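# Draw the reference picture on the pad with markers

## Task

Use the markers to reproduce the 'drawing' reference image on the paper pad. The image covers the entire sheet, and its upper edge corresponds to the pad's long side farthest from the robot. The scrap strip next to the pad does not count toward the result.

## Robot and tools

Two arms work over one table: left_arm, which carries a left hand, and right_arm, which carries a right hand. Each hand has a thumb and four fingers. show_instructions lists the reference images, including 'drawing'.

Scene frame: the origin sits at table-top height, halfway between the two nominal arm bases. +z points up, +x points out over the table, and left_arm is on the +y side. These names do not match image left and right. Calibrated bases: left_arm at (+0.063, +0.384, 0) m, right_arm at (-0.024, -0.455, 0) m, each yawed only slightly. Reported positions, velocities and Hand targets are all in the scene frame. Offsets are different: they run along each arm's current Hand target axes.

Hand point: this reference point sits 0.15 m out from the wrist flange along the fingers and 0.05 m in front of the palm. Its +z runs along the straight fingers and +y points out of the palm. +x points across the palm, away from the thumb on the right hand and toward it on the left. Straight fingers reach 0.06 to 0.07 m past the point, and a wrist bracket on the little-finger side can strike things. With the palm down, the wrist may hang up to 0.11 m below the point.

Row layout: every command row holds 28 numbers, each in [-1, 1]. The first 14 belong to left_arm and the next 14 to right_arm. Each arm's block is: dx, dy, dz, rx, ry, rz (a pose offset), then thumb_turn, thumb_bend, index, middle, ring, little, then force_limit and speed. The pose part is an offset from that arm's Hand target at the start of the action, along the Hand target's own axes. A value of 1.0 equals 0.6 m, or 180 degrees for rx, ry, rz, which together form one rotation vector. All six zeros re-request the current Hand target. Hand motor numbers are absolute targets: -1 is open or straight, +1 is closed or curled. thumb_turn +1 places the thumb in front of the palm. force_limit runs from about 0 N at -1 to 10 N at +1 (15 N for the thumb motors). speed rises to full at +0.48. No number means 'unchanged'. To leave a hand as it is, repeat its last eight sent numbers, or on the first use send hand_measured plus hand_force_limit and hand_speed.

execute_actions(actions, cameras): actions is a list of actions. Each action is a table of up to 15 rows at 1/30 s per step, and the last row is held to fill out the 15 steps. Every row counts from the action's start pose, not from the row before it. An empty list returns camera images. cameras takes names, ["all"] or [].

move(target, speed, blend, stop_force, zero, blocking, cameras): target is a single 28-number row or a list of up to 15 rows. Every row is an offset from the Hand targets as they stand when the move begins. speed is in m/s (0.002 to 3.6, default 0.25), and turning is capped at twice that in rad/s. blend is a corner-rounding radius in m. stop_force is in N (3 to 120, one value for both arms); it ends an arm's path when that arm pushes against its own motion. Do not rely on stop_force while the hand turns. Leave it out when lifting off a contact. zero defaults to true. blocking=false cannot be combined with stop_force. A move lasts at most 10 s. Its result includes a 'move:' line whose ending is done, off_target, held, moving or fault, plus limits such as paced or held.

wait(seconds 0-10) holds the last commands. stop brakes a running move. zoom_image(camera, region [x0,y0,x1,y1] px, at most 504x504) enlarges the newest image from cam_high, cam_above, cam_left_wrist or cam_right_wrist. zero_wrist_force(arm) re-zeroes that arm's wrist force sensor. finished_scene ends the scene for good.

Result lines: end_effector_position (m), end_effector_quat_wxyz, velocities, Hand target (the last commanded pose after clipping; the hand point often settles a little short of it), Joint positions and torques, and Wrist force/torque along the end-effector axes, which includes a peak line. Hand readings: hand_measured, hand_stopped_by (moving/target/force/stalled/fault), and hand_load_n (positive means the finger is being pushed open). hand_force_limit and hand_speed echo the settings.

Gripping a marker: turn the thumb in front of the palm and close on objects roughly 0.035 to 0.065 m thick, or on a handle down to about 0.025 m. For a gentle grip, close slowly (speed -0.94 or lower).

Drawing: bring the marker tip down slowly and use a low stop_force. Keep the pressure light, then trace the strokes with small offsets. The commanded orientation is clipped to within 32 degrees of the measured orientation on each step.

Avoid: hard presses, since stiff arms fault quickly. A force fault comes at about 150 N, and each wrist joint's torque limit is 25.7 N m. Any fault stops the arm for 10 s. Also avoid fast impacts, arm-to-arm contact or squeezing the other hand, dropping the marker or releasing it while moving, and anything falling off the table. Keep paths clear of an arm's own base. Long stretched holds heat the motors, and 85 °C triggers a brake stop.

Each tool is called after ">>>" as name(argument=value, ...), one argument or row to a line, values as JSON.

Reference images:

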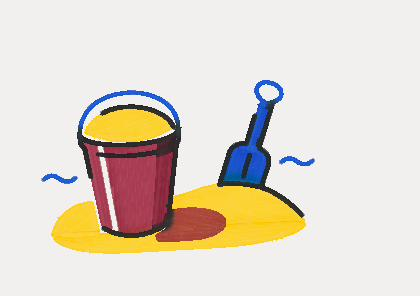

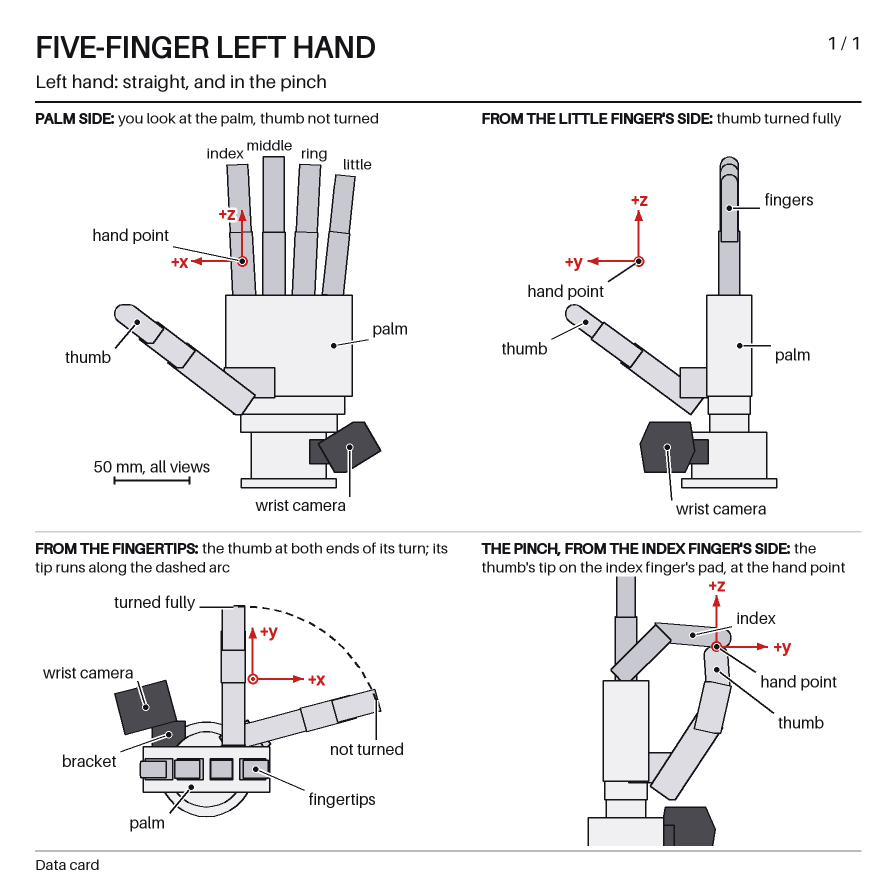

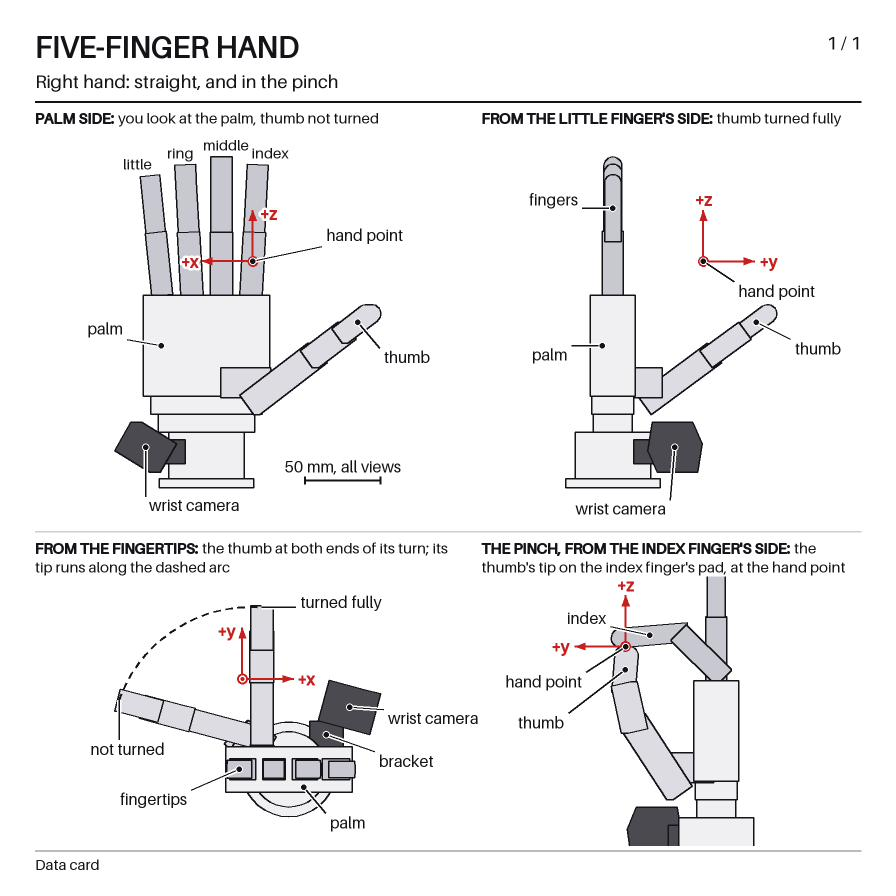

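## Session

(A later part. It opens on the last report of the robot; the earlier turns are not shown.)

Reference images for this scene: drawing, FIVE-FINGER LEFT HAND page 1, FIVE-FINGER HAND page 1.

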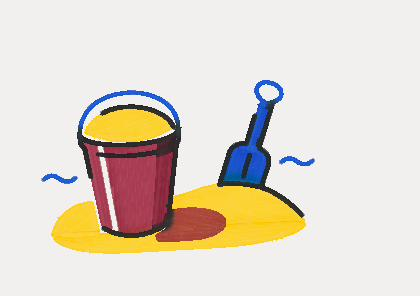

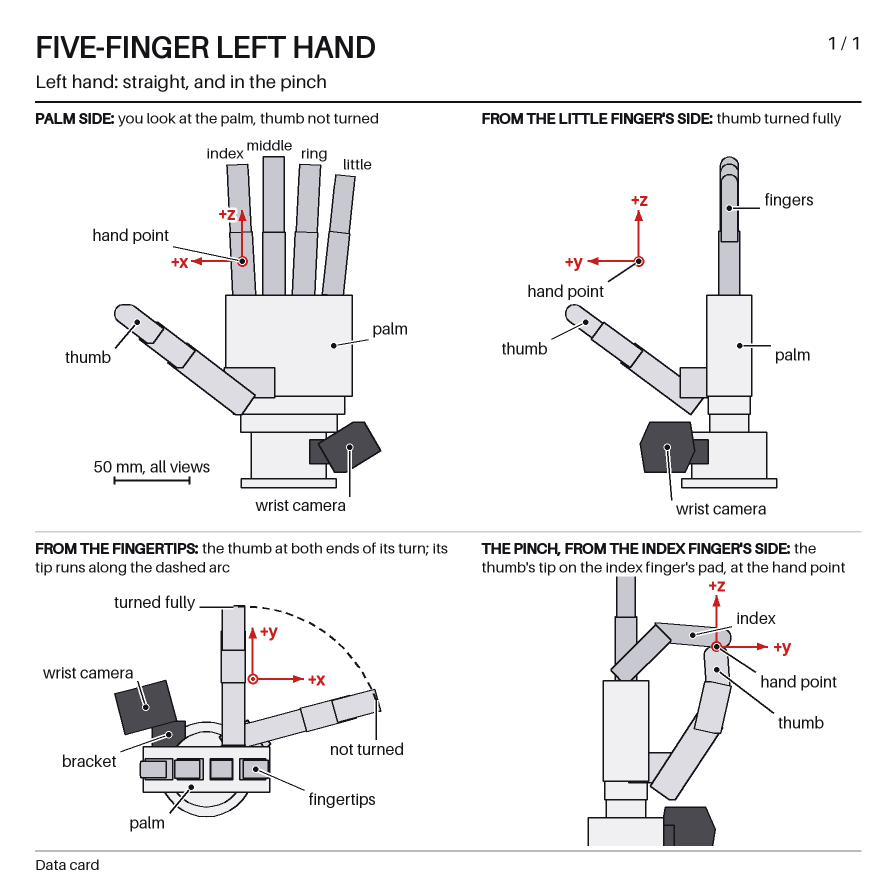

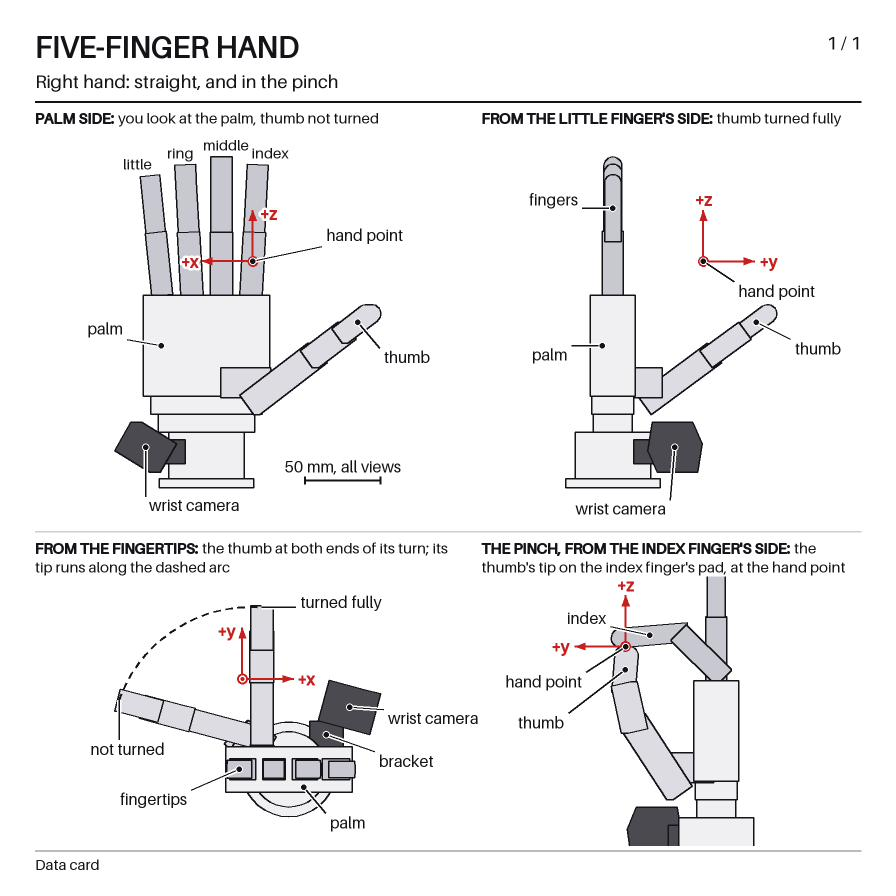

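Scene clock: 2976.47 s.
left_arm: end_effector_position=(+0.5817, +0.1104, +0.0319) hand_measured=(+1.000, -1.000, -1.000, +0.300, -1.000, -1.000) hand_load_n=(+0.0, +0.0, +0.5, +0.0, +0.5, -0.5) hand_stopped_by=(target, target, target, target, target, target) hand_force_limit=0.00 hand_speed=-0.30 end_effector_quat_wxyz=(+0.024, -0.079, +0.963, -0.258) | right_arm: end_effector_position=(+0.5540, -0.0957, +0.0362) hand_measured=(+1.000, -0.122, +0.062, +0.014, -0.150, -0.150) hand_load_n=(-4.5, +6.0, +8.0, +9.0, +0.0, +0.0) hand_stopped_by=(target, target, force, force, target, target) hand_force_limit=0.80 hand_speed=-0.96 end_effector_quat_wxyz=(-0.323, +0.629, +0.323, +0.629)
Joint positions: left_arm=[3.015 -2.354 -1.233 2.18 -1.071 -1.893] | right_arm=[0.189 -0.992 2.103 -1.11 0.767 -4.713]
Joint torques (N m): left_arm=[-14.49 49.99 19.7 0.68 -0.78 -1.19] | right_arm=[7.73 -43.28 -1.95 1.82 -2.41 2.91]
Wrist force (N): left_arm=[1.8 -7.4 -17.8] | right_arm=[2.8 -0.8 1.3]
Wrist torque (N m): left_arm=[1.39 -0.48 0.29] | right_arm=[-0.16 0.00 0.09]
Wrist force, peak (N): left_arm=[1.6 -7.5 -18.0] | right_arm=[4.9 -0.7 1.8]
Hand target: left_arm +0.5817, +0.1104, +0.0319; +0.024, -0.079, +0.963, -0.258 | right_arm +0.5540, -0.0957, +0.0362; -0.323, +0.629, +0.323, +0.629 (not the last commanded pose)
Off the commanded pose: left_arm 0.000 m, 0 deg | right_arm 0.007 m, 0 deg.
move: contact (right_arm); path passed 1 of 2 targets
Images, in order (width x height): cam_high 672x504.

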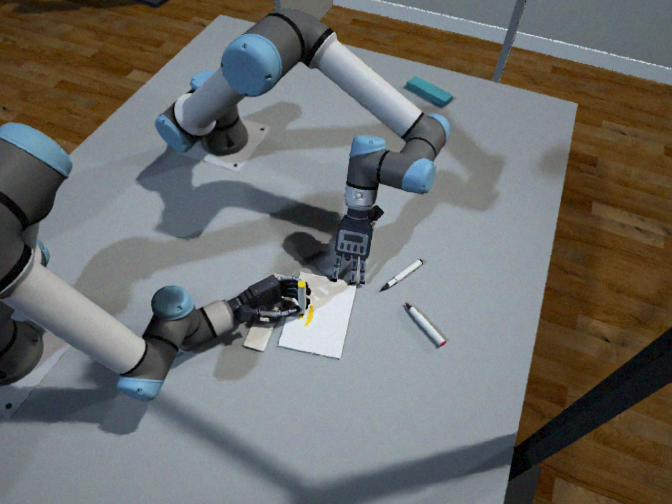

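>>> move(
  target=[
    [0,0,0,0,0,0,1,-1,-1,0.3,-1,-1,0.0,-0.3,0.0004,0,0,0,0,0,1,-0.12,0.35,0.35,-0.15,-0.15,0.8,-0.96],
    [0,0,0,0,0,0,1,-1,-1,0.3,-1,-1,0.0,-0.3,0.0004,0.01768,-0.01768,0,0,0,1,-0.12,0.35,0.35,-0.15,-0.15,0.8,-0.96],
    [0,0,0,0,0,0,1,-1,-1,0.3,-1,-1,0.0,-0.3,0.0004,0.01179,-0.02357,0,0,0,1,-0.12,0.35,0.35,-0.15,-0.15,0.8,-0.96],
  ],
  cameras=[],
  speed=0.04,
)

>>> move(
  target=[
    [0,0,0,0,0,0,1,-1,-1,0.3,-1,-1,0.0,-0.3,0.04,0,0,0,0,0,1,-0.12,0.35,0.35,-0.15,-0.15,0.8,-0.96],
    [0,0,0,0,0,0,1,-1,-1,0.3,-1,-1,0.0,-0.3,0.04,-0.1,-0.1,0,0,0,1,-0.12,0.35,0.35,-0.15,-0.15,0.8,-0.96],
  ],
  cameras=["cam_above"],
  speed=[0.08, 0.2],
)

>>> zoom_image(
  camera="cam_above",
  region=[310, 250, 390, 310],
)

Scene clock: 2993.97 s.
left_arm: end_effector_position=(+0.5817, +0.1104, +0.0319) hand_measured=(+1.000, -1.000, -1.000, +0.300, -1.000, -1.000) hand_load_n=(+0.0, +0.0, +0.5, +0.0, +0.5, +0.0) hand_stopped_by=(target, target, target, target, target, target) hand_force_limit=0.00 hand_speed=-0.30 end_effector_quat_wxyz=(+0.024, -0.079, +0.963, -0.258) | right_arm: end_effector_position=(+0.5515, -0.1113, +0.0366) hand_measured=(+1.000, -0.122, +0.060, +0.014, -0.150, -0.150) hand_load_n=(-4.0, +6.5, +8.0, +9.0, +0.0, -0.5) hand_stopped_by=(target, target, force, force, target, target) hand_force_limit=0.80 hand_speed=-0.96 end_effector_quat_wxyz=(-0.323, +0.629, +0.323, +0.629)
Joint positions: left_arm=[3.015 -2.354 -1.233 2.18 -1.071 -1.893] | right_arm=[0.152 -1.004 2.129 -1.125 0.729 -4.713]
Joint torques (N m): left_arm=[-15.46 50.17 18.04 0.44 -0.76 -1.05] | right_arm=[-6.56 -24.49 -19.98 1.52 -2.36 -1.91]
Wrist force (N): left_arm=[1.8 -7.6 -17.7] | right_arm=[0.4 -0.6 0.8]
Wrist torque (N m): left_arm=[1.37 -0.49 0.30] | right_arm=[-0.17 -0.03 0.09]
Wrist force, peak (N): left_arm=[1.9 -7.6 -18.0] | right_arm=[3.4 -0.6 1.4]
Hand target: left_arm +0.5817, +0.1104, +0.0319; +0.024, -0.079, +0.963, -0.258 | right_arm +0.5515, -0.1113, +0.0365; -0.323, +0.629, +0.323, +0.629
Off the commanded pose: left_arm 0.000 m, 0 deg | right_arm 0.000 m, 0 deg.
move: done
No camera images: "cameras" was empty.

Scene clock: 2995.50 s.
left_arm: end_effector_position=(+0.5817, +0.1104, +0.0319) hand_measured=(+1.000, -1.000, -1.000, +0.300, -1.000, -1.000) hand_load_n=(+0.0, +0.0, +0.5, +0.0, +0.5, +0.0) hand_stopped_by=(target, target, target, target, target, target) hand_force_limit=0.00 hand_speed=-0.30 end_effector_quat_wxyz=(+0.024, -0.079, +0.963, -0.258) | right_arm: end_effector_position=(+0.4679, -0.1252, +0.0605) hand_measured=(+1.000, -0.122, +0.060, +0.014, -0.150, -0.150) hand_load_n=(-3.5, +6.5, +8.0, +9.0, +0.0, +0.0) hand_stopped_by=(target, target, force, force, target, target) hand_force_limit=0.80 hand_speed=-0.96 end_effector_quat_wxyz=(-0.323, +0.629, +0.323, +0.629)
Joint positions: left_arm=[3.015 -2.354 -1.233 2.18 -1.071 -1.893] | right_arm=[0.136 -1.176 2.362 -1.186 0.713 -4.713]
Joint torques (N m): left_arm=[-15.26 49.35 18.28 0.33 -0.88 -0.99] | right_arm=[8.78 -25.97 -3.53 0.16 2.93 2.83]
Wrist force (N): left_arm=[1.6 -7.7 -17.4] | right_arm=[0.0 0.4 0.7]
Wrist torque (N m): left_arm=[1.34 -0.44 0.29] | right_arm=[-0.04 0.01 0.14]
Wrist force, peak (N): left_arm=[1.4 -7.6 -17.9] | right_arm=[0.2 1.3 1.9]
Hand target: left_arm +0.5817, +0.1104, +0.0319; +0.024, -0.079, +0.963, -0.258 | right_arm +0.4678, -0.1252, +0.0605; -0.323, +0.629, +0.323, +0.629
Off the commanded pose: left_arm 0.000 m, 0 deg | right_arm 0.000 m, 0 deg.
move: done
Images, in order (width x height): cam_above 672x504.

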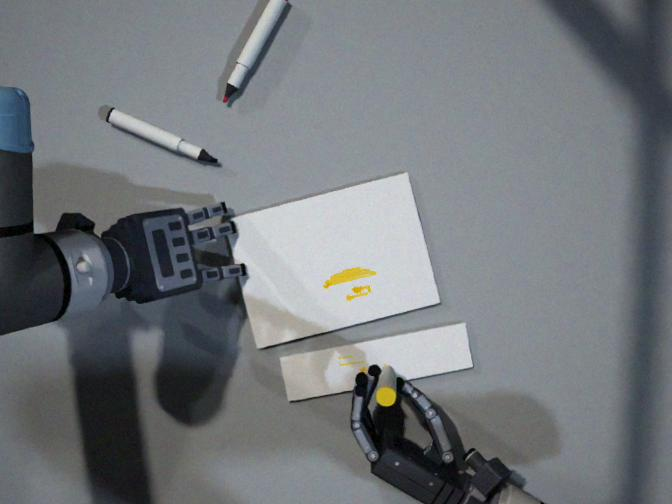

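Scaled by 6.300.

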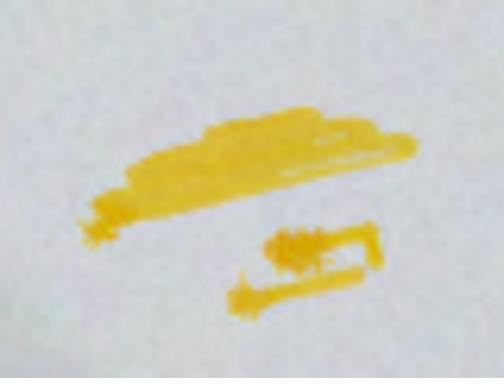

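>>> move(
  target=[
    [0,0,0,0,0,0,1,-1,-1,0.3,-1,-1,0.0,-0.3,0,0.101,0.14095,0,0,0,1,-0.12,0.35,0.35,-0.15,-0.15,0.8,-0.96],
    [0,0,0,0,0,0,1,-1,-1,0.3,-1,-1,0.0,-0.3,-0.0317,0.101,0.14095,0,0,0,1,-0.12,0.35,0.35,-0.15,-0.15,0.8,-0.96],
  ],
  cameras=[],
  speed=[0.15, 0.06],
)

>>> move(
  target=[
    [0,0,0,0,0,0,1,-1,-1,0.3,-1,-1,0.0,-0.3,-0.0085,0,0,0,0,0,1,-0.12,0.35,0.35,-0.15,-0.15,0.8,-0.96],
    [0,0,0,0,0,0,1,-1,-1,0.3,-1,-1,0.0,-0.3,-0.0085,0.02475,-0.02475,0,0,0,1,-0.12,0.35,0.35,-0.15,-0.15,0.8,-0.96],
    [0,0,0,0,0,0,1,-1,-1,0.3,-1,-1,0.0,-0.3,-0.0085,0.02387,-0.0327,0,0,0,1,-0.12,0.35,0.35,-0.15,-0.15,0.8,-0.96],
    [0,0,0,0,0,0,1,-1,-1,0.3,-1,-1,0.0,-0.3,-0.0085,-0.04154,0.0327,0,0,0,1,-0.12,0.35,0.35,-0.15,-0.15,0.8,-0.96],
    [0,0,0,0,0,0,1,-1,-1,0.3,-1,-1,0.0,-0.3,-0.0085,-0.04449,0.03094,0,0,0,1,-0.12,0.35,0.35,-0.15,-0.15,0.8,-0.96],
    [0,0,0,0,0,0,1,-1,-1,0.3,-1,-1,0.0,-0.3,-0.0085,0.02445,-0.03801,0,0,0,1,-0.12,0.35,0.35,-0.15,-0.15,0.8,-0.96],
    [0,0,0,0,0,0,1,-1,-1,0.3,-1,-1,0.0,-0.3,-0.0085,0.02445,-0.04272,0,0,0,1,-0.12,0.35,0.35,-0.15,-0.15,0.8,-0.96],
  ],
  cameras=["cam_above"],
  speed=0.06,
  blend=[0,0.0005,0.0005,0.0005,0.0005,0.0005,0.0005],
)

>>> zoom_image(
  camera="cam_above",
  region=[300, 230, 420, 320],
)

Scene clock: 3068.37 s.
left_arm: end_effector_position=(+0.5817, +0.1104, +0.0319) hand_measured=(+1.000, -1.000, -1.000, +0.300, -1.000, -1.000) hand_load_n=(+0.0, +0.0, +0.5, +0.0, +0.5, +0.0) hand_stopped_by=(target, target, target, target, target, target) hand_force_limit=0.00 hand_speed=-0.30 end_effector_quat_wxyz=(+0.024, -0.079, +0.963, -0.258) | right_arm: end_effector_position=(+0.5663, -0.0917, +0.0414) hand_measured=(+1.000, -0.122, +0.060, +0.014, -0.150, -0.150) hand_load_n=(-4.0, +6.5, +8.0, +8.5, +0.0, +0.0) hand_stopped_by=(target, target, force, force, target, target) hand_force_limit=0.80 hand_speed=-0.96 end_effector_quat_wxyz=(-0.323, +0.629, +0.324, +0.629) end_effector_velocity=(-0.001, +0.001, +0.001) end_effector_angular_velocity=(+0.000, +0.002, +0.001)
Joint positions: left_arm=[3.015 -2.354 -1.233 2.18 -1.071 -1.893] | right_arm=[0.195 -0.988 2.064 -1.075 0.772 -4.714]
Joint velocities: left_arm=[within noise] | right_arm=[0.001 -0.003 0 0.005 0 0.001]
Joint torques (N m): left_arm=[-15.31 48.95 18.09 0.55 -0.88 -0.92] | right_arm=[-6.11 -47.5 -10.21 1.65 -2.24 1.73]
Wrist force (N): left_arm=[1.5 -7.6 -17.7] | right_arm=[0.0 -0.1 1.1]
Wrist torque (N m): left_arm=[1.37 -0.43 0.27] | right_arm=[-0.15 -0.02 0.13]
Wrist force, peak (N): left_arm=[1.2 -7.4 -18.1] | right_arm=[0.0 0.5 2.3]
Hand target: left_arm +0.5817, +0.1104, +0.0319; +0.024, -0.079, +0.963, -0.258 | right_arm +0.5663, -0.0917, +0.0414; -0.323, +0.629, +0.323, +0.629
Off the commanded pose: left_arm 0.000 m, 0 deg | right_arm 0.000 m, 0 deg.
move: done
No camera images: "cameras" was empty.

Scene clock: 3071.67 s.
left_arm: end_effector_position=(+0.5817, +0.1104, +0.0319) hand_measured=(+1.000, -1.000, -1.000, +0.300, -1.000, -1.000) hand_load_n=(+0.0, +0.0, +1.0, +0.0, +0.5, +0.0) hand_stopped_by=(target, target, target, target, target, target) hand_force_limit=0.00 hand_speed=-0.30 end_effector_quat_wxyz=(+0.024, -0.079, +0.963, -0.258) | right_arm: end_effector_position=(+0.5633, -0.1211, +0.0365) hand_measured=(+1.000, -0.122, +0.062, +0.014, -0.150, -0.150) hand_load_n=(+0.5, +5.0, +4.0, +9.5, +0.0, +0.0) hand_stopped_by=(target, target, force, force, target, target) hand_force_limit=0.80 hand_speed=-0.96 end_effector_quat_wxyz=(-0.323, +0.629, +0.324, +0.629) end_effector_velocity=(+0.003, -0.001, +0.000) end_effector_angular_velocity=(+0.000, -0.001, -0.006)
Joint positions: left_arm=[3.015 -2.354 -1.233 2.18 -1.071 -1.893] | right_arm=[0.125 -0.995 2.109 -1.113 0.702 -4.714]
Joint velocities: left_arm=[within noise] | right_arm=[0 0.002 -0.005 0.002 0.006 0]
Joint torques (N m): left_arm=[-15.02 48.97 17.04 0.5 -0.85 -1.02] | right_arm=[8.56 -24.96 -24.01 0.95 2.98 -1.3]
Wrist force (N): left_arm=[1.4 -7.7 -17.4] | right_arm=[0.3 -0.2 0.9]
Wrist torque (N m): left_arm=[1.34 -0.40 0.27] | right_arm=[-0.12 -0.06 0.18]
Wrist force, peak (N): left_arm=[1.4 -7.7 -17.9] | right_arm=[4.5 -1.5 3.1]
Hand target: left_arm +0.5817, +0.1104, +0.0319; +0.024, -0.079, +0.963, -0.258 | right_arm +0.5633, -0.1211, +0.0364; -0.323, +0.629, +0.323, +0.629
Off the commanded pose: left_arm 0.000 m, 0 deg | right_arm 0.000 m, 0 deg.
move: done
Images, in order (width x height): cam_above 672x504.

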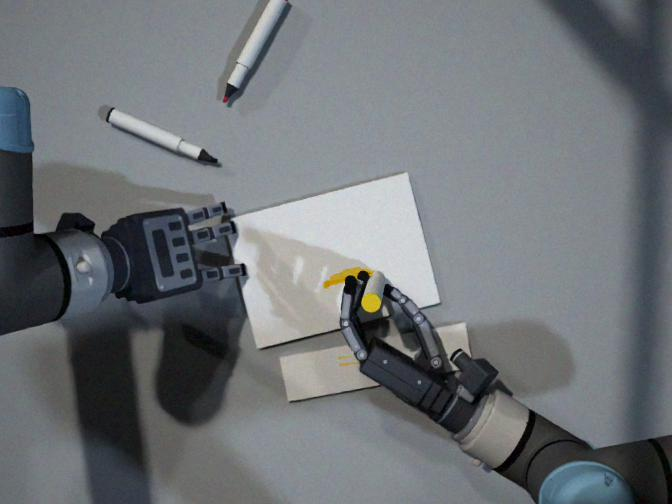

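Scaled by 4.200.

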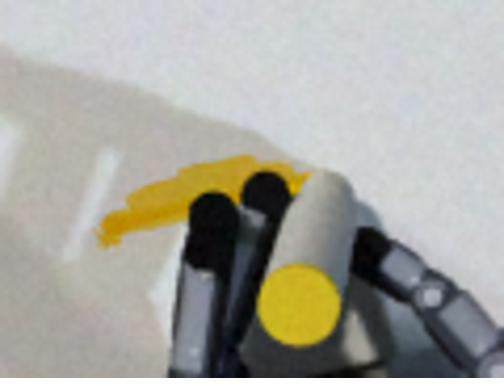

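>>> move(
  target=[
    [0,0,0,0,0,0,1,-1,-1,0.3,-1,-1,0.0,-0.3,0.04,0,0,0,0,0,1,-0.12,0.35,0.35,-0.15,-0.15,0.8,-0.96],
    [0,0,0,0,0,0,1,-1,-1,0.3,-1,-1,0.0,-0.3,0.04,-0.11,-0.11,0,0,0,1,-0.12,0.35,0.35,-0.15,-0.15,0.8,-0.96],
  ],
  cameras=["cam_above"],
  speed=[0.06, 0.2],
)

>>> zoom_image(
  camera="cam_above",
  region=[310, 250, 390, 310],
)

>>> zoom_image(
  camera="cam_above",
  region=[330, 340, 450, 440],
)

Scene clock: 3101.73 s.
left_arm: end_effector_position=(+0.5817, +0.1104, +0.0319) hand_measured=(+1.000, -1.000, -1.000, +0.300, -1.000, -1.000) hand_load_n=(+0.0, +0.0, +1.0, +0.0, +0.5, +0.0) hand_stopped_by=(target, target, target, target, target, target) hand_force_limit=0.00 hand_speed=-0.30 end_effector_quat_wxyz=(+0.024, -0.079, +0.963, -0.258) | right_arm: end_effector_position=(+0.4713, -0.1363, +0.0604) hand_measured=(+1.000, -0.122, +0.062, +0.014, -0.150, -0.150) hand_load_n=(+0.5, +5.5, +4.0, +9.0, +0.0, +0.0) hand_stopped_by=(target, target, force, force, target, target) hand_force_limit=0.80 hand_speed=-0.96 end_effector_quat_wxyz=(-0.323, +0.629, +0.323, +0.629)
Joint positions: left_arm=[3.015 -2.354 -1.233 2.18 -1.071 -1.893] | right_arm=[0.099 -1.178 2.368 -1.189 0.677 -4.713]
Joint torques (N m): left_arm=[-14.43 49.63 18.25 0.42 -0.91 -0.98] | right_arm=[8.47 -27.45 -3.05 0.31 3 2.16]
Wrist force (N): left_arm=[1.8 -7.5 -17.5] | right_arm=[0.0 0.2 0.7]
Wrist torque (N m): left_arm=[1.37 -0.47 0.30] | right_arm=[-0.09 0.02 0.13]
Wrist force, peak (N): left_arm=[1.6 -7.7 -18.0] | right_arm=[-0.3 1.3 1.8]
Hand target: left_arm +0.5817, +0.1104, +0.0319; +0.024, -0.079, +0.963, -0.258 | right_arm +0.4712, -0.1363, +0.0604; -0.323, +0.629, +0.323, +0.629
Off the commanded pose: left_arm 0.000 m, 0 deg | right_arm 0.000 m, 0 deg.
move: done
Images, in order (width x height): cam_above 672x504.

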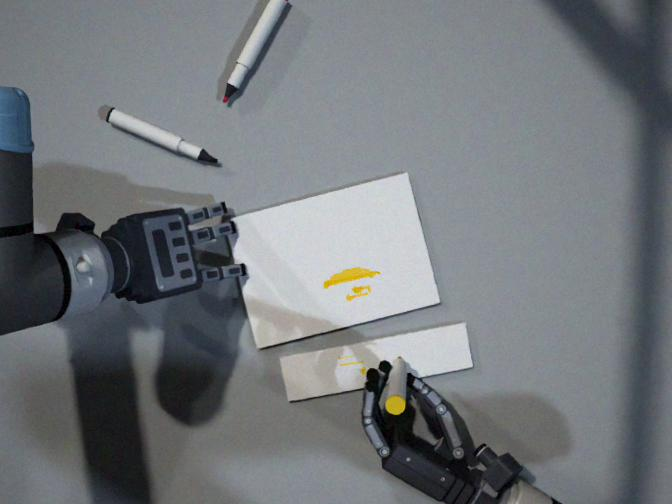

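Scaled by 6.300.

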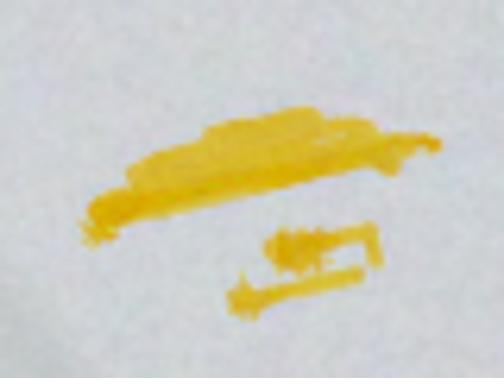

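Scaled by 4.200.

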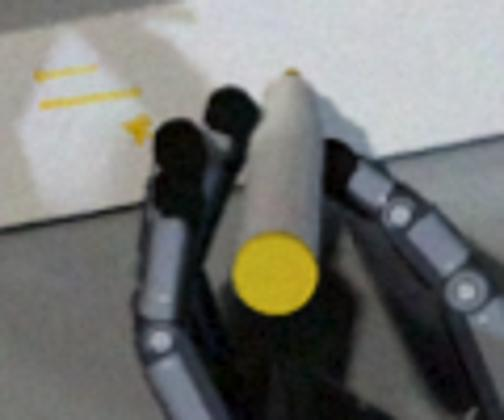

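>>> move(
  target=[0,0,0,0,0,0,1,-1,-1,0.3,-1,-1,0.0,-0.3,0,0,0,0,0,0,1,-0.12,0.45,0.35,-0.15,-0.15,0.85,-0.97],
  cameras=[],
)

>>> move(
  target=[0,0,0,0,0,0,1,-1,-1,0.3,-1,-1,0.0,-0.3,0,0,0,0,0,0,1,0.1,0.45,0.35,-0.15,-0.15,0.25,-0.97],
  cameras=["cam_above", "cam_right_wrist"],
)

>>> zoom_image(
  camera="cam_above",
  region=[330, 340, 450, 440],
)

Scene clock: 3147.37 s.
left_arm: end_effector_position=(+0.5817, +0.1104, +0.0319) hand_measured=(+1.000, -1.000, -1.000, +0.300, -1.000, -1.000) hand_load_n=(+0.0, +0.0, +0.5, +0.0, +0.5, +0.0) hand_stopped_by=(target, target, target, target, target, target) hand_force_limit=0.00 hand_speed=-0.30 end_effector_quat_wxyz=(+0.024, -0.079, +0.963, -0.258) | right_arm: end_effector_position=(+0.4712, -0.1363, +0.0604) hand_measured=(+1.000, -0.122, +0.290, +0.014, -0.150, -0.150) hand_load_n=(-5.0, +4.5, +9.5, +5.0, +0.0, +0.0) hand_stopped_by=(target, target, force, force, target, target) hand_force_limit=0.85 hand_speed=-0.97 end_effector_quat_wxyz=(-0.323, +0.629, +0.323, +0.629)
Joint positions: left_arm=[3.015 -2.354 -1.233 2.18 -1.071 -1.893] | right_arm=[0.1 -1.178 2.369 -1.189 0.677 -4.713]
Joint torques (N m): left_arm=[-14.93 49.6 18.59 0.63 -0.99 -0.85] | right_arm=[8.13 -33.17 -1.66 -2.5 1.69 -1.64]
Wrist force (N): left_arm=[1.7 -7.2 -17.5] | right_arm=[-0.1 0.3 1.5]
Wrist torque (N m): left_arm=[1.41 -0.45 0.28] | right_arm=[-0.11 0.01 0.13]
Wrist force, peak (N): left_arm=[1.6 -7.7 -18.0] | right_arm=[-0.1 0.3 1.5]
Hand target: left_arm +0.5817, +0.1104, +0.0319; +0.024, -0.079, +0.963, -0.258 | right_arm +0.4712, -0.1363, +0.0604; -0.323, +0.629, +0.323, +0.629
Off the commanded pose: left_arm 0.000 m, 0 deg | right_arm 0.000 m, 0 deg.
move: done
No camera images: "cameras" was empty.

Scene clock: 3147.97 s.
left_arm: end_effector_position=(+0.5817, +0.1104, +0.0319) hand_measured=(+1.000, -1.000, -1.000, +0.300, -1.000, -1.000) hand_load_n=(+0.0, -0.5, +0.5, +0.0, +0.0, +0.0) hand_stopped_by=(target, target, target, target, target, target) hand_force_limit=0.00 hand_speed=-0.30 end_effector_quat_wxyz=(+0.024, -0.079, +0.963, -0.258) | right_arm: end_effector_position=(+0.4712, -0.1363, +0.0604) hand_measured=(+1.000, -0.104, +0.290, +0.014, -0.150, -0.150) hand_load_n=(-4.5, +9.5, +10.0, +6.0, +0.0, +0.0) hand_stopped_by=(target, force, force, force, target, target) hand_force_limit=0.25 hand_speed=-0.97 end_effector_quat_wxyz=(-0.323, +0.629, +0.323, +0.629)
Joint positions: left_arm=[3.015 -2.354 -1.233 2.18 -1.071 -1.893] | right_arm=[0.1 -1.178 2.369 -1.189 0.677 -4.713]
Joint torques (N m): left_arm=[-15.29 48.93 18.41 0.51 -0.88 -1.02] | right_arm=[8.09 -33.11 -2.26 -2.56 1.3 -1.77]
Wrist force (N): left_arm=[1.6 -7.2 -17.6] | right_arm=[-0.1 0.6 1.0]
Wrist torque (N m): left_arm=[1.41 -0.44 0.27] | right_arm=[-0.05 0.02 0.14]
Wrist force, peak (N): left_arm=[2.0 -7.6 -17.9] | right_arm=[0.1 0.3 1.2]
Hand target: left_arm +0.5817, +0.1104, +0.0319; +0.024, -0.079, +0.963, -0.258 | right_arm +0.4712, -0.1363, +0.0604; -0.323, +0.629, +0.323, +0.629
Off the commanded pose: left_arm 0.000 m, 0 deg | right_arm 0.000 m, 0 deg.
move: done
camera_calibration:
cam_right_wrist: T_world_to_cam=[[0.766058, -0.563857, 0.308578, -0.467664], [-0.0971015, -0.576083, -0.811603, 0.0113624], [0.635395, 0.591772, -0.496064, -0.0752469], [0, 0, 0, 1]] pos_world=[0.407172, -0.212621, 0.116205]
Images, in order (width x height): cam_above 672x504, cam_right_wrist 616x616.

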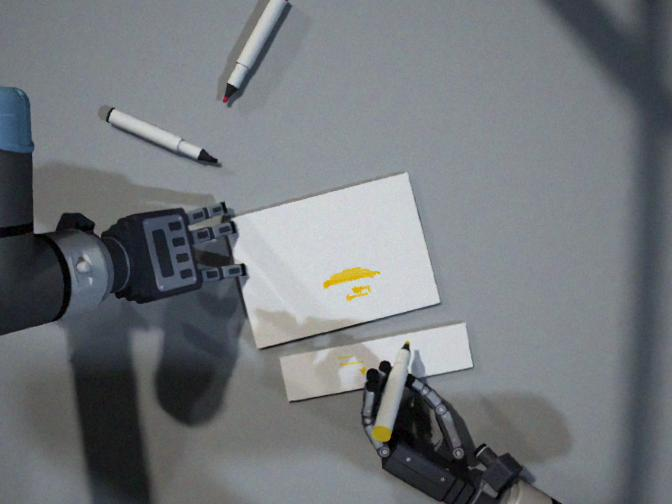

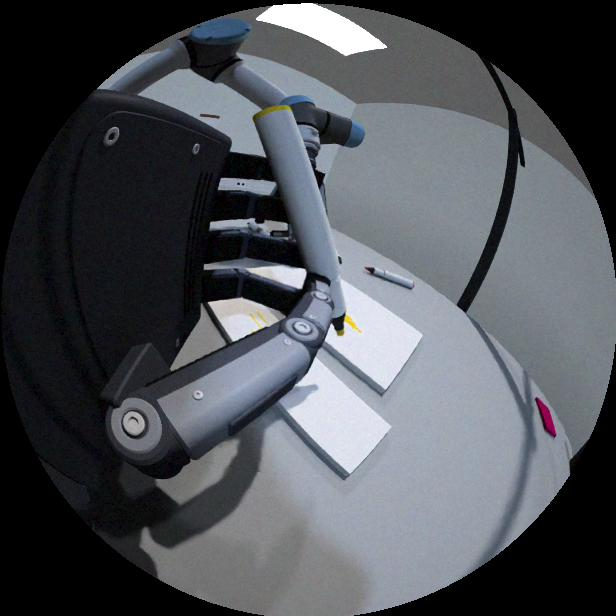

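Scaled by 4.200.

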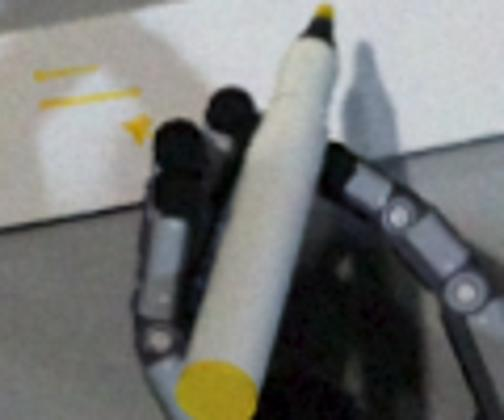

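>>> move(
  target=[
    [0,0,0,0,0,0,1,-1,-1,0.3,-1,-1,0.0,-0.3,0.1,0,0,0,0,0,1,0.1,0.45,0.35,-0.15,-0.15,0.25,-0.97],
    [0,0,0,0,0,0,1,-1,-1,0.3,-1,-1,0.0,-0.3,0.1,0.3085,-0.1762,-0.2356,0.2356,0.4587,1,0.1,0.45,0.35,-0.15,-0.15,0.25,-0.97],
  ],
  cameras=["cam_above", "cam_right_wrist"],
  speed=0.2,
)

>>> zoom_image(
  camera="cam_above",
  region=[490, 190, 672, 340],
)

Scene clock: 3185.33 s.
left_arm: end_effector_position=(+0.5817, +0.1104, +0.0319) hand_measured=(+1.000, -1.000, -1.000, +0.300, -1.000, -1.000) hand_load_n=(+0.0, +0.0, +1.0, +0.0, +0.5, +0.0) hand_stopped_by=(target, target, target, target, target, target) hand_force_limit=0.00 hand_speed=-0.30 end_effector_quat_wxyz=(+0.024, -0.079, +0.963, -0.258) | right_arm: end_effector_position=(+0.5603, -0.3300, +0.1206) hand_measured=(+1.000, -0.106, +0.290, +0.014, -0.150, -0.150) hand_load_n=(-4.5, +9.0, +10.0, +6.0, +0.0, +0.0) hand_stopped_by=(target, force, force, force, target, target) hand_force_limit=0.25 hand_speed=-0.97 end_effector_quat_wxyz=(+0.500, -0.500, +0.500, -0.500)
Joint positions: left_arm=[3.015 -2.354 -1.233 2.18 -1.071 -1.893] | right_arm=[-0.076 -1.408 2.284 -0.877 1.45 -3.142]
Joint torques (N m): left_arm=[-14.24 49.66 18.28 0.63 -0.77 -0.81] | right_arm=[8.88 -28.31 -7.47 -2.93 -2.68 -1.19]
Wrist force (N): left_arm=[1.3 -7.8 -17.8] | right_arm=[-1.3 0.6 0.1]
Wrist torque (N m): left_arm=[1.34 -0.42 0.27] | right_arm=[-0.01 0.29 0.03]
Wrist force, peak (N): left_arm=[1.5 -7.7 -18.0] | right_arm=[-1.5 0.8 0.5]
Hand target: left_arm +0.5817, +0.1104, +0.0319; +0.024, -0.079, +0.963, -0.258 | right_arm +0.5602, -0.3300, +0.1205; +0.500, -0.500, +0.500, -0.500
Off the commanded pose: left_arm 0.000 m, 0 deg | right_arm 0.000 m, 0 deg.
move: done
camera_calibration:
cam_right_wrist: T_world_to_cam=[[-0.0125951, -0.309096, -0.950948, 0.00852545], [-0.524829, 0.811537, -0.25683, 0.587943], [0.851115, 0.49585, -0.172444, -0.178872], [0, 0, 0, 1]] pos_world=[0.460917, -0.385808, 0.128263]
Images, in order (width x height): cam_above 672x504, cam_right_wrist 616x616.

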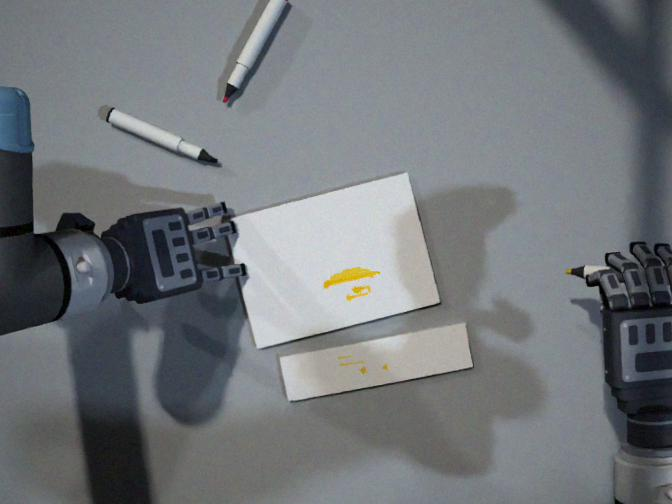

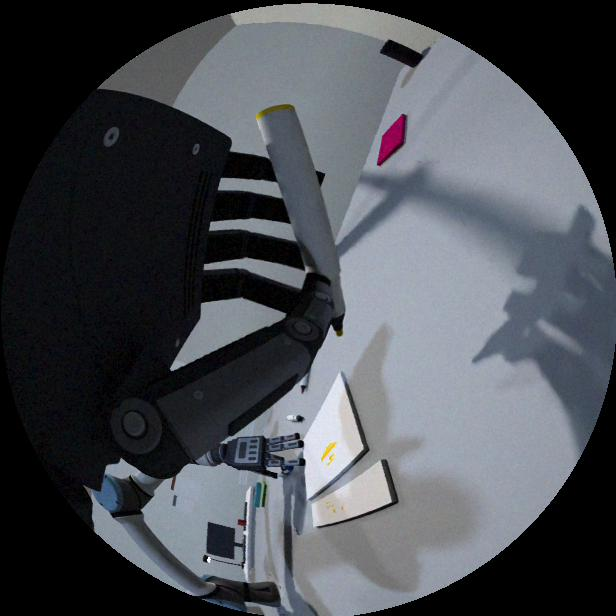

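Scaled by 2.769.

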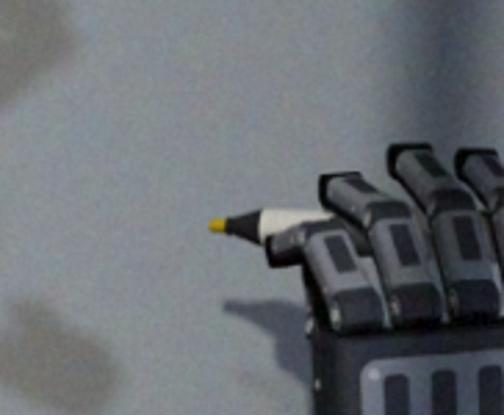

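>>> move(
  target=[
    [0,0,0,0,0,0,1,-1,-1,0.3,-1,-1,0.0,-0.3,0,0.1,0,0,0,0,1,0.1,0.45,0.35,-0.15,-0.15,0.25,-0.97],
    [0,0,0,0,0,0,1,-1,-1,0.3,-1,-1,0.0,-0.3,0,0.17,0,0,0,0,1,0.1,0.45,0.35,-0.15,-0.15,0.25,-0.97],
  ],
  cameras=["cam_above", "cam_right_wrist"],
  speed=[0.1, 0.01],
  stop_force=7,
)

Scene clock: 3204.20 s.
left_arm: end_effector_position=(+0.5817, +0.1104, +0.0319) hand_measured=(+1.000, -1.000, -1.000, +0.300, -1.000, -1.000) hand_load_n=(+0.0, +0.0, +0.5, +0.0, +0.5, +0.0) hand_stopped_by=(target, target, target, target, target, target) hand_force_limit=0.00 hand_speed=-0.30 end_effector_quat_wxyz=(+0.024, -0.079, +0.963, -0.258) | right_arm: end_effector_position=(+0.5602, -0.3300, +0.0234) hand_measured=(+1.000, -0.104, +0.290, +0.014, -0.150, -0.150) hand_load_n=(-6.0, +3.5, +6.0, +0.0, +0.0, +0.0) hand_stopped_by=(target, force, force, force, target, target) hand_force_limit=0.25 hand_speed=-0.97 end_effector_quat_wxyz=(+0.500, -0.500, +0.500, -0.500)
Joint positions: left_arm=[3.015 -2.354 -1.233 2.18 -1.071 -1.893] | right_arm=[-0.076 -1.14 2.339 -1.199 1.45 -3.142]
Joint torques (N m): left_arm=[-15.06 49.94 17.75 0.44 -0.84 -1.06] | right_arm=[-6.36 -34.98 -11 1.53 -0.66 2.21]
Wrist force (N): left_arm=[1.4 -7.5 -17.7] | right_arm=[-2.7 -4.9 -1.0]
Wrist torque (N m): left_arm=[1.38 -0.42 0.27] | right_arm=[-0.14 0.31 -0.04]
Wrist force, peak (N): left_arm=[1.7 -7.2 -18.1] | right_arm=[-3.0 -8.4 -2.1]
Hand target: left_arm +0.5817, +0.1104, +0.0319; +0.024, -0.079, +0.963, -0.258 | right_arm +0.5602, -0.3300, +0.0234; +0.500, -0.500, +0.500, -0.500 (not the last commanded pose)
Off the commanded pose: left_arm 0.000 m, 0 deg | right_arm 0.005 m, 0 deg.
move: contact (right_arm); path passed 1 of 2 targets
camera_calibration:
cam_right_wrist: T_world_to_cam=[[-0.0126682, -0.308929, -0.951001, -0.0837129], [-0.52494, 0.811529, -0.25663, 0.562992], [0.851045, 0.495967, -0.17245, -0.195454], [0, 0, 0, 1]] pos_world=[0.460816, -0.385807, 0.0311634]
Images, in order (width x height): cam_above 672x504, cam_right_wrist 616x616.

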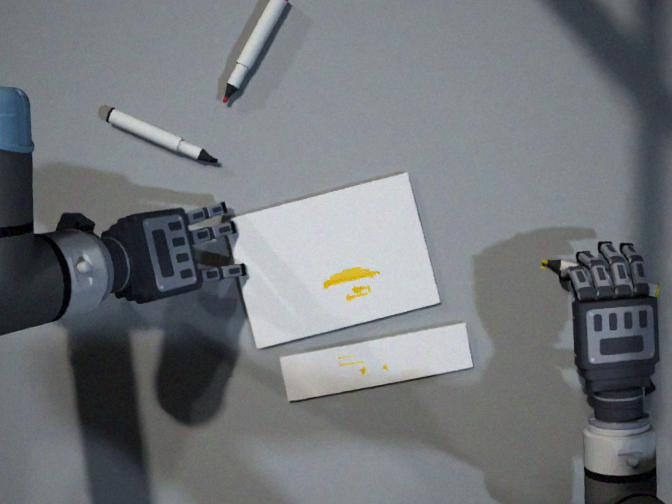

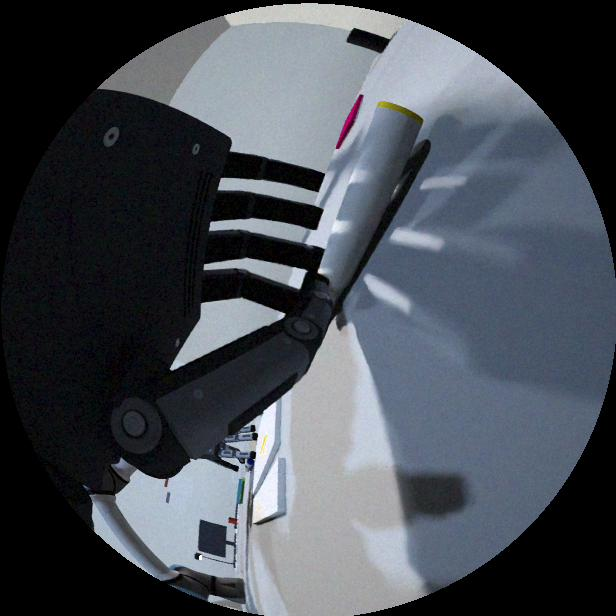

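>>> move(
  target=[0,0,0,0,0,0,1,-1,-1,0.3,-1,-1,0.0,-0.3,0,0.011,0,0,0,0,1,0.1,0.45,0.35,-0.15,-0.15,0.25,-0.97],
  cameras=[],
  speed=0.01,
  stop_force=6,
)

>>> move(
  target=[0,0,0,0,0,0,1,-1,-1,0.3,-1,-1,0.0,-0.3,0,0,0,0,0,0,1,-0.12,-0.45,-0.45,-0.45,-0.45,0.0,-0.85],
  cameras=["cam_above", "cam_right_wrist"],
)

>>> zoom_image(
  camera="cam_above",
  region=[490, 210, 672, 350],
)

Scene clock: 3220.00 s.
left_arm: end_effector_position=(+0.5817, +0.1104, +0.0319) hand_measured=(+1.000, -1.000, -1.000, +0.300, -1.000, -1.000) hand_load_n=(+0.0, +0.0, +0.5, +0.0, +0.5, +0.0) hand_stopped_by=(target, target, target, target, target, target) hand_force_limit=0.00 hand_speed=-0.30 end_effector_quat_wxyz=(+0.024, -0.079, +0.963, -0.258) | right_arm: end_effector_position=(+0.5603, -0.3300, +0.0230) hand_measured=(+1.000, -0.104, +0.290, +0.014, -0.150, -0.150) hand_load_n=(-6.5, +3.0, +6.0, +0.0, +0.0, +0.0) hand_stopped_by=(target, force, force, force, target, target) hand_force_limit=0.25 hand_speed=-0.97 end_effector_quat_wxyz=(+0.500, -0.500, +0.500, -0.500)
Joint positions: left_arm=[3.015 -2.354 -1.233 2.18 -1.071 -1.893] | right_arm=[-0.076 -1.139 2.339 -1.201 1.45 -3.142]
Joint torques (N m): left_arm=[-14.31 49.54 17.67 0.7 -0.95 -0.99] | right_arm=[-8.33 -24.04 -4.35 1.37 2.78 2.3]
Wrist force (N): left_arm=[1.4 -7.7 -17.5] | right_arm=[-3.0 -9.7 -2.1]
Wrist torque (N m): left_arm=[1.34 -0.41 0.27] | right_arm=[-0.16 0.29 -0.08]
Wrist force, peak (N): left_arm=[1.7 -7.5 -18.0] | right_arm=[-3.4 -14.9 -4.2]
Hand target: left_arm +0.5817, +0.1104, +0.0319; +0.024, -0.079, +0.963, -0.258 | right_arm +0.5603, -0.3300, +0.0230; +0.500, -0.500, +0.500, -0.500 (not the last commanded pose)
Off the commanded pose: left_arm 0.000 m, 0 deg | right_arm 0.006 m, 0 deg.
move: contact (right_arm)
No camera images: "cameras" was empty.

Scene clock: 3222.03 s.
left_arm: end_effector_position=(+0.5817, +0.1104, +0.0319) hand_measured=(+1.000, -1.000, -1.000, +0.300, -1.000, -1.000) hand_load_n=(+0.0, +0.0, +0.5, +0.0, +0.5, +0.0) hand_stopped_by=(target, target, target, target, target, target) hand_force_limit=0.00 hand_speed=-0.30 end_effector_quat_wxyz=(+0.024, -0.079, +0.963, -0.258) | right_arm: end_effector_position=(+0.5603, -0.3300, +0.0230) hand_measured=(+1.000, -0.120, -0.450, -0.450, -0.450, -0.450) hand_load_n=(+0.0, +0.0, +0.0, +0.0, +0.0, +0.0) hand_stopped_by=(target, target, target, target, target, target) hand_force_limit=0.00 hand_speed=-0.85 end_effector_quat_wxyz=(+0.500, -0.500, +0.500, -0.500)
Joint positions: left_arm=[3.015 -2.354 -1.233 2.18 -1.071 -1.893] | right_arm=[-0.076 -1.139 2.339 -1.201 1.45 -3.142]
Joint torques (N m): left_arm=[-14.81 50.3 17.46 0.63 -0.85 -0.94] | right_arm=[1.4 -19.66 -2 -3.03 -2.27 2.2]
Wrist force (N): left_arm=[1.6 -7.6 -17.5] | right_arm=[-0.8 0.8 0.3]
Wrist torque (N m): left_arm=[1.35 -0.44 0.29] | right_arm=[-0.01 0.19 0.06]
Wrist force, peak (N): left_arm=[1.5 -7.4 -18.0] | right_arm=[-3.3 -9.7 -2.3]
Hand target: left_arm +0.5817, +0.1104, +0.0319; +0.024, -0.079, +0.963, -0.258 | right_arm +0.5603, -0.3300, +0.0230; +0.500, -0.500, +0.500, -0.500
Off the commanded pose: left_arm 0.000 m, 0 deg | right_arm 0.000 m, 0 deg.
move: done
camera_calibration:
cam_right_wrist: T_world_to_cam=[[-0.012406, -0.308987, -0.950985, -0.084331], [-0.524854, 0.811522, -0.256827, 0.562882], [0.851102, 0.495943, -0.172241, -0.195668], [0, 0, 0, 1]] pos_world=[0.460918, -0.385808, 0.0306635]
Images, in order (width x height): cam_above 672x504, cam_right_wrist 616x616.

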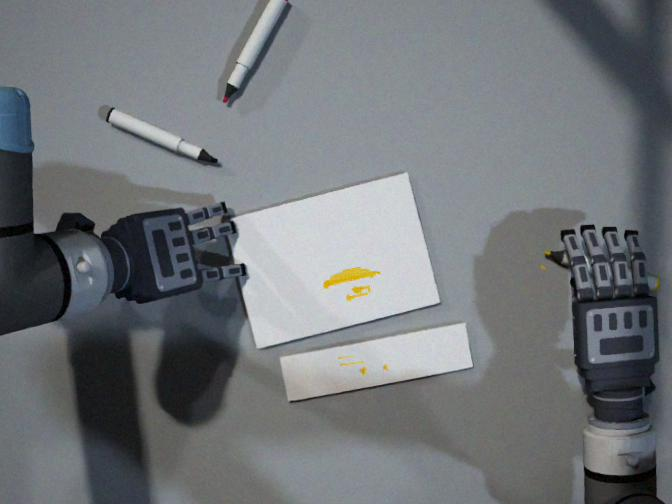

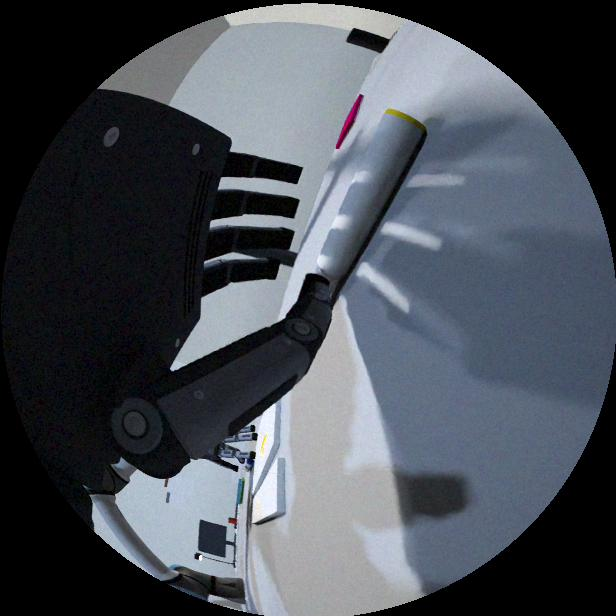

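Scaled by 2.769.

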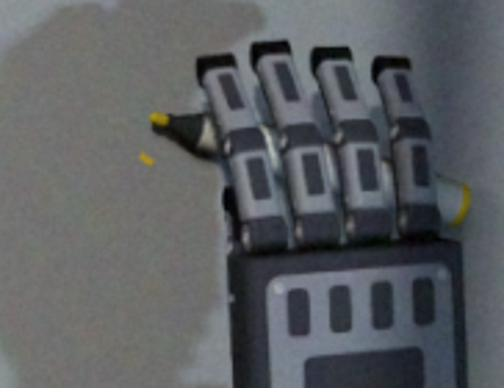

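>>> move(
  target=[
    [0,0,0,0,0,0,1,-1,-1,0.3,-1,-1,0.0,-0.3,0,-0.0617,0,0,0,0,1,-0.12,-0.45,-0.45,-0.45,-0.45,0.0,-0.85],
    [0,0,0,0,0,0,1,-1,-1,0.3,-1,-1,0.0,-0.3,0.0588,-0.0617,-0.0198,0,0.1,0,1,-0.12,-0.45,-0.45,-0.45,-0.45,0.0,-0.85],
  ],
  cameras=["cam_above", "cam_right_wrist"],
  speed=0.08,
)

>>> zoom_image(
  camera="cam_above",
  region=[490, 210, 672, 350],
)

>>> zoom_image(
  camera="cam_right_wrist",
  region=[200, 150, 480, 430],
)

Scene clock: 3268.27 s.
left_arm: end_effector_position=(+0.5817, +0.1104, +0.0319) hand_measured=(+1.000, -1.000, -1.000, +0.300, -1.000, -1.000) hand_load_n=(+0.0, +0.0, +0.5, +0.0, +0.5, +0.0) hand_stopped_by=(target, target, target, target, target, target) hand_force_limit=0.00 hand_speed=-0.30 end_effector_quat_wxyz=(+0.024, -0.079, +0.963, -0.258) | right_arm: end_effector_position=(+0.5485, -0.3652, +0.0600) hand_measured=(+1.000, -0.120, -0.450, -0.450, -0.450, -0.450) hand_load_n=(+0.0, +0.0, +0.0, +0.0, +0.0, +0.0) hand_stopped_by=(target, target, target, target, target, target) hand_force_limit=0.00 hand_speed=-0.85 end_effector_quat_wxyz=(+0.416, -0.416, +0.572, -0.572)
Joint positions: left_arm=[3.015 -2.354 -1.233 2.18 -1.071 -1.893] | right_arm=[0.057 -1.238 2.311 -1.073 1.897 -3.142]
Joint torques (N m): left_arm=[-15.34 49.86 17.5 0.64 -0.91 -1.08] | right_arm=[-7.37 -31.98 -7.69 -1 -1.95 -2.66]
Wrist force (N): left_arm=[1.6 -7.5 -17.4] | right_arm=[-1.2 1.2 0.0]
Wrist torque (N m): left_arm=[1.36 -0.44 0.27] | right_arm=[0.06 0.28 0.04]
Wrist force, peak (N): left_arm=[1.6 -7.5 -18.1] | right_arm=[-1.0 1.8 0.3]
Hand target: left_arm +0.5817, +0.1104, +0.0319; +0.024, -0.079, +0.963, -0.258 | right_arm +0.5484, -0.3653, +0.0600; +0.416, -0.416, +0.572, -0.572
Off the commanded pose: left_arm 0.000 m, 0 deg | right_arm 0.000 m, 0 deg.
move: done
camera_calibration:
cam_right_wrist: T_world_to_cam=[[-0.107142, -0.290048, -0.950996, -0.00128019], [-0.248535, 0.933948, -0.256848, 0.487878], [0.962679, 0.208837, -0.172152, -0.32779], [0, 0, 0, 1]] pos_world=[0.436675, -0.38757, 0.0676635]
Images, in order (width x height): cam_above 672x504, cam_right_wrist 616x616.

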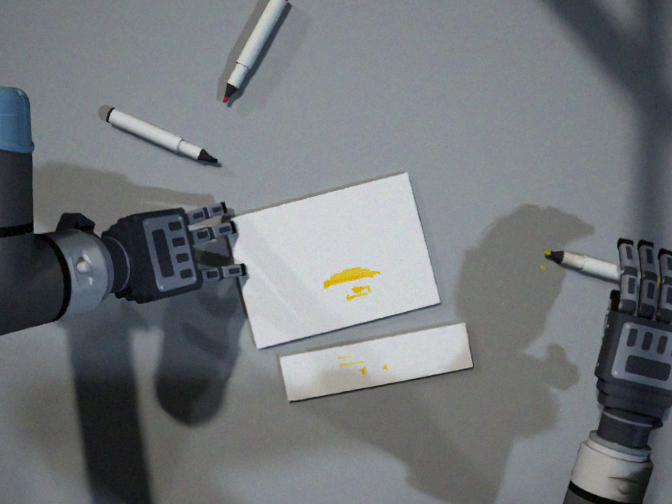

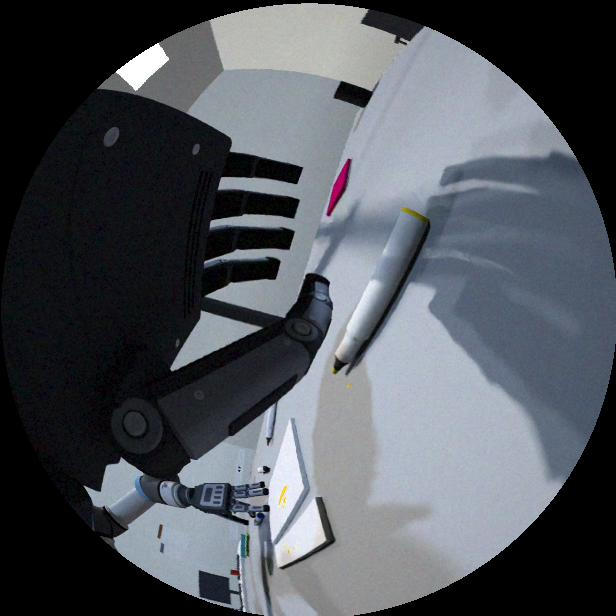

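Scaled by 2.769.

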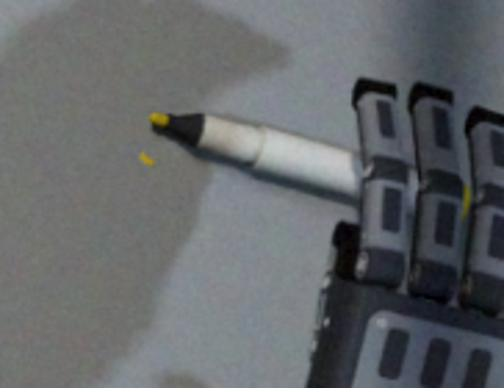

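Scaled by 1.800 from the camera's 616x616 image, which has a finer 880x880 frame.

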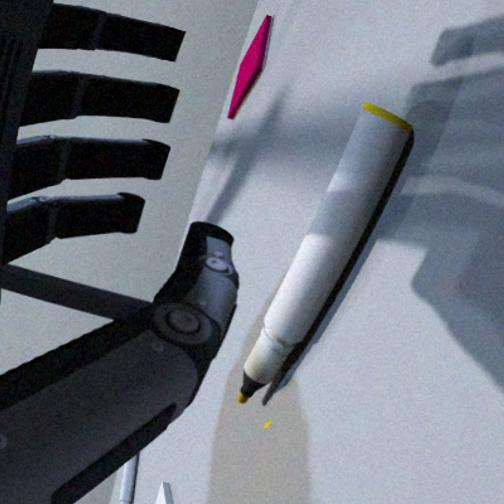

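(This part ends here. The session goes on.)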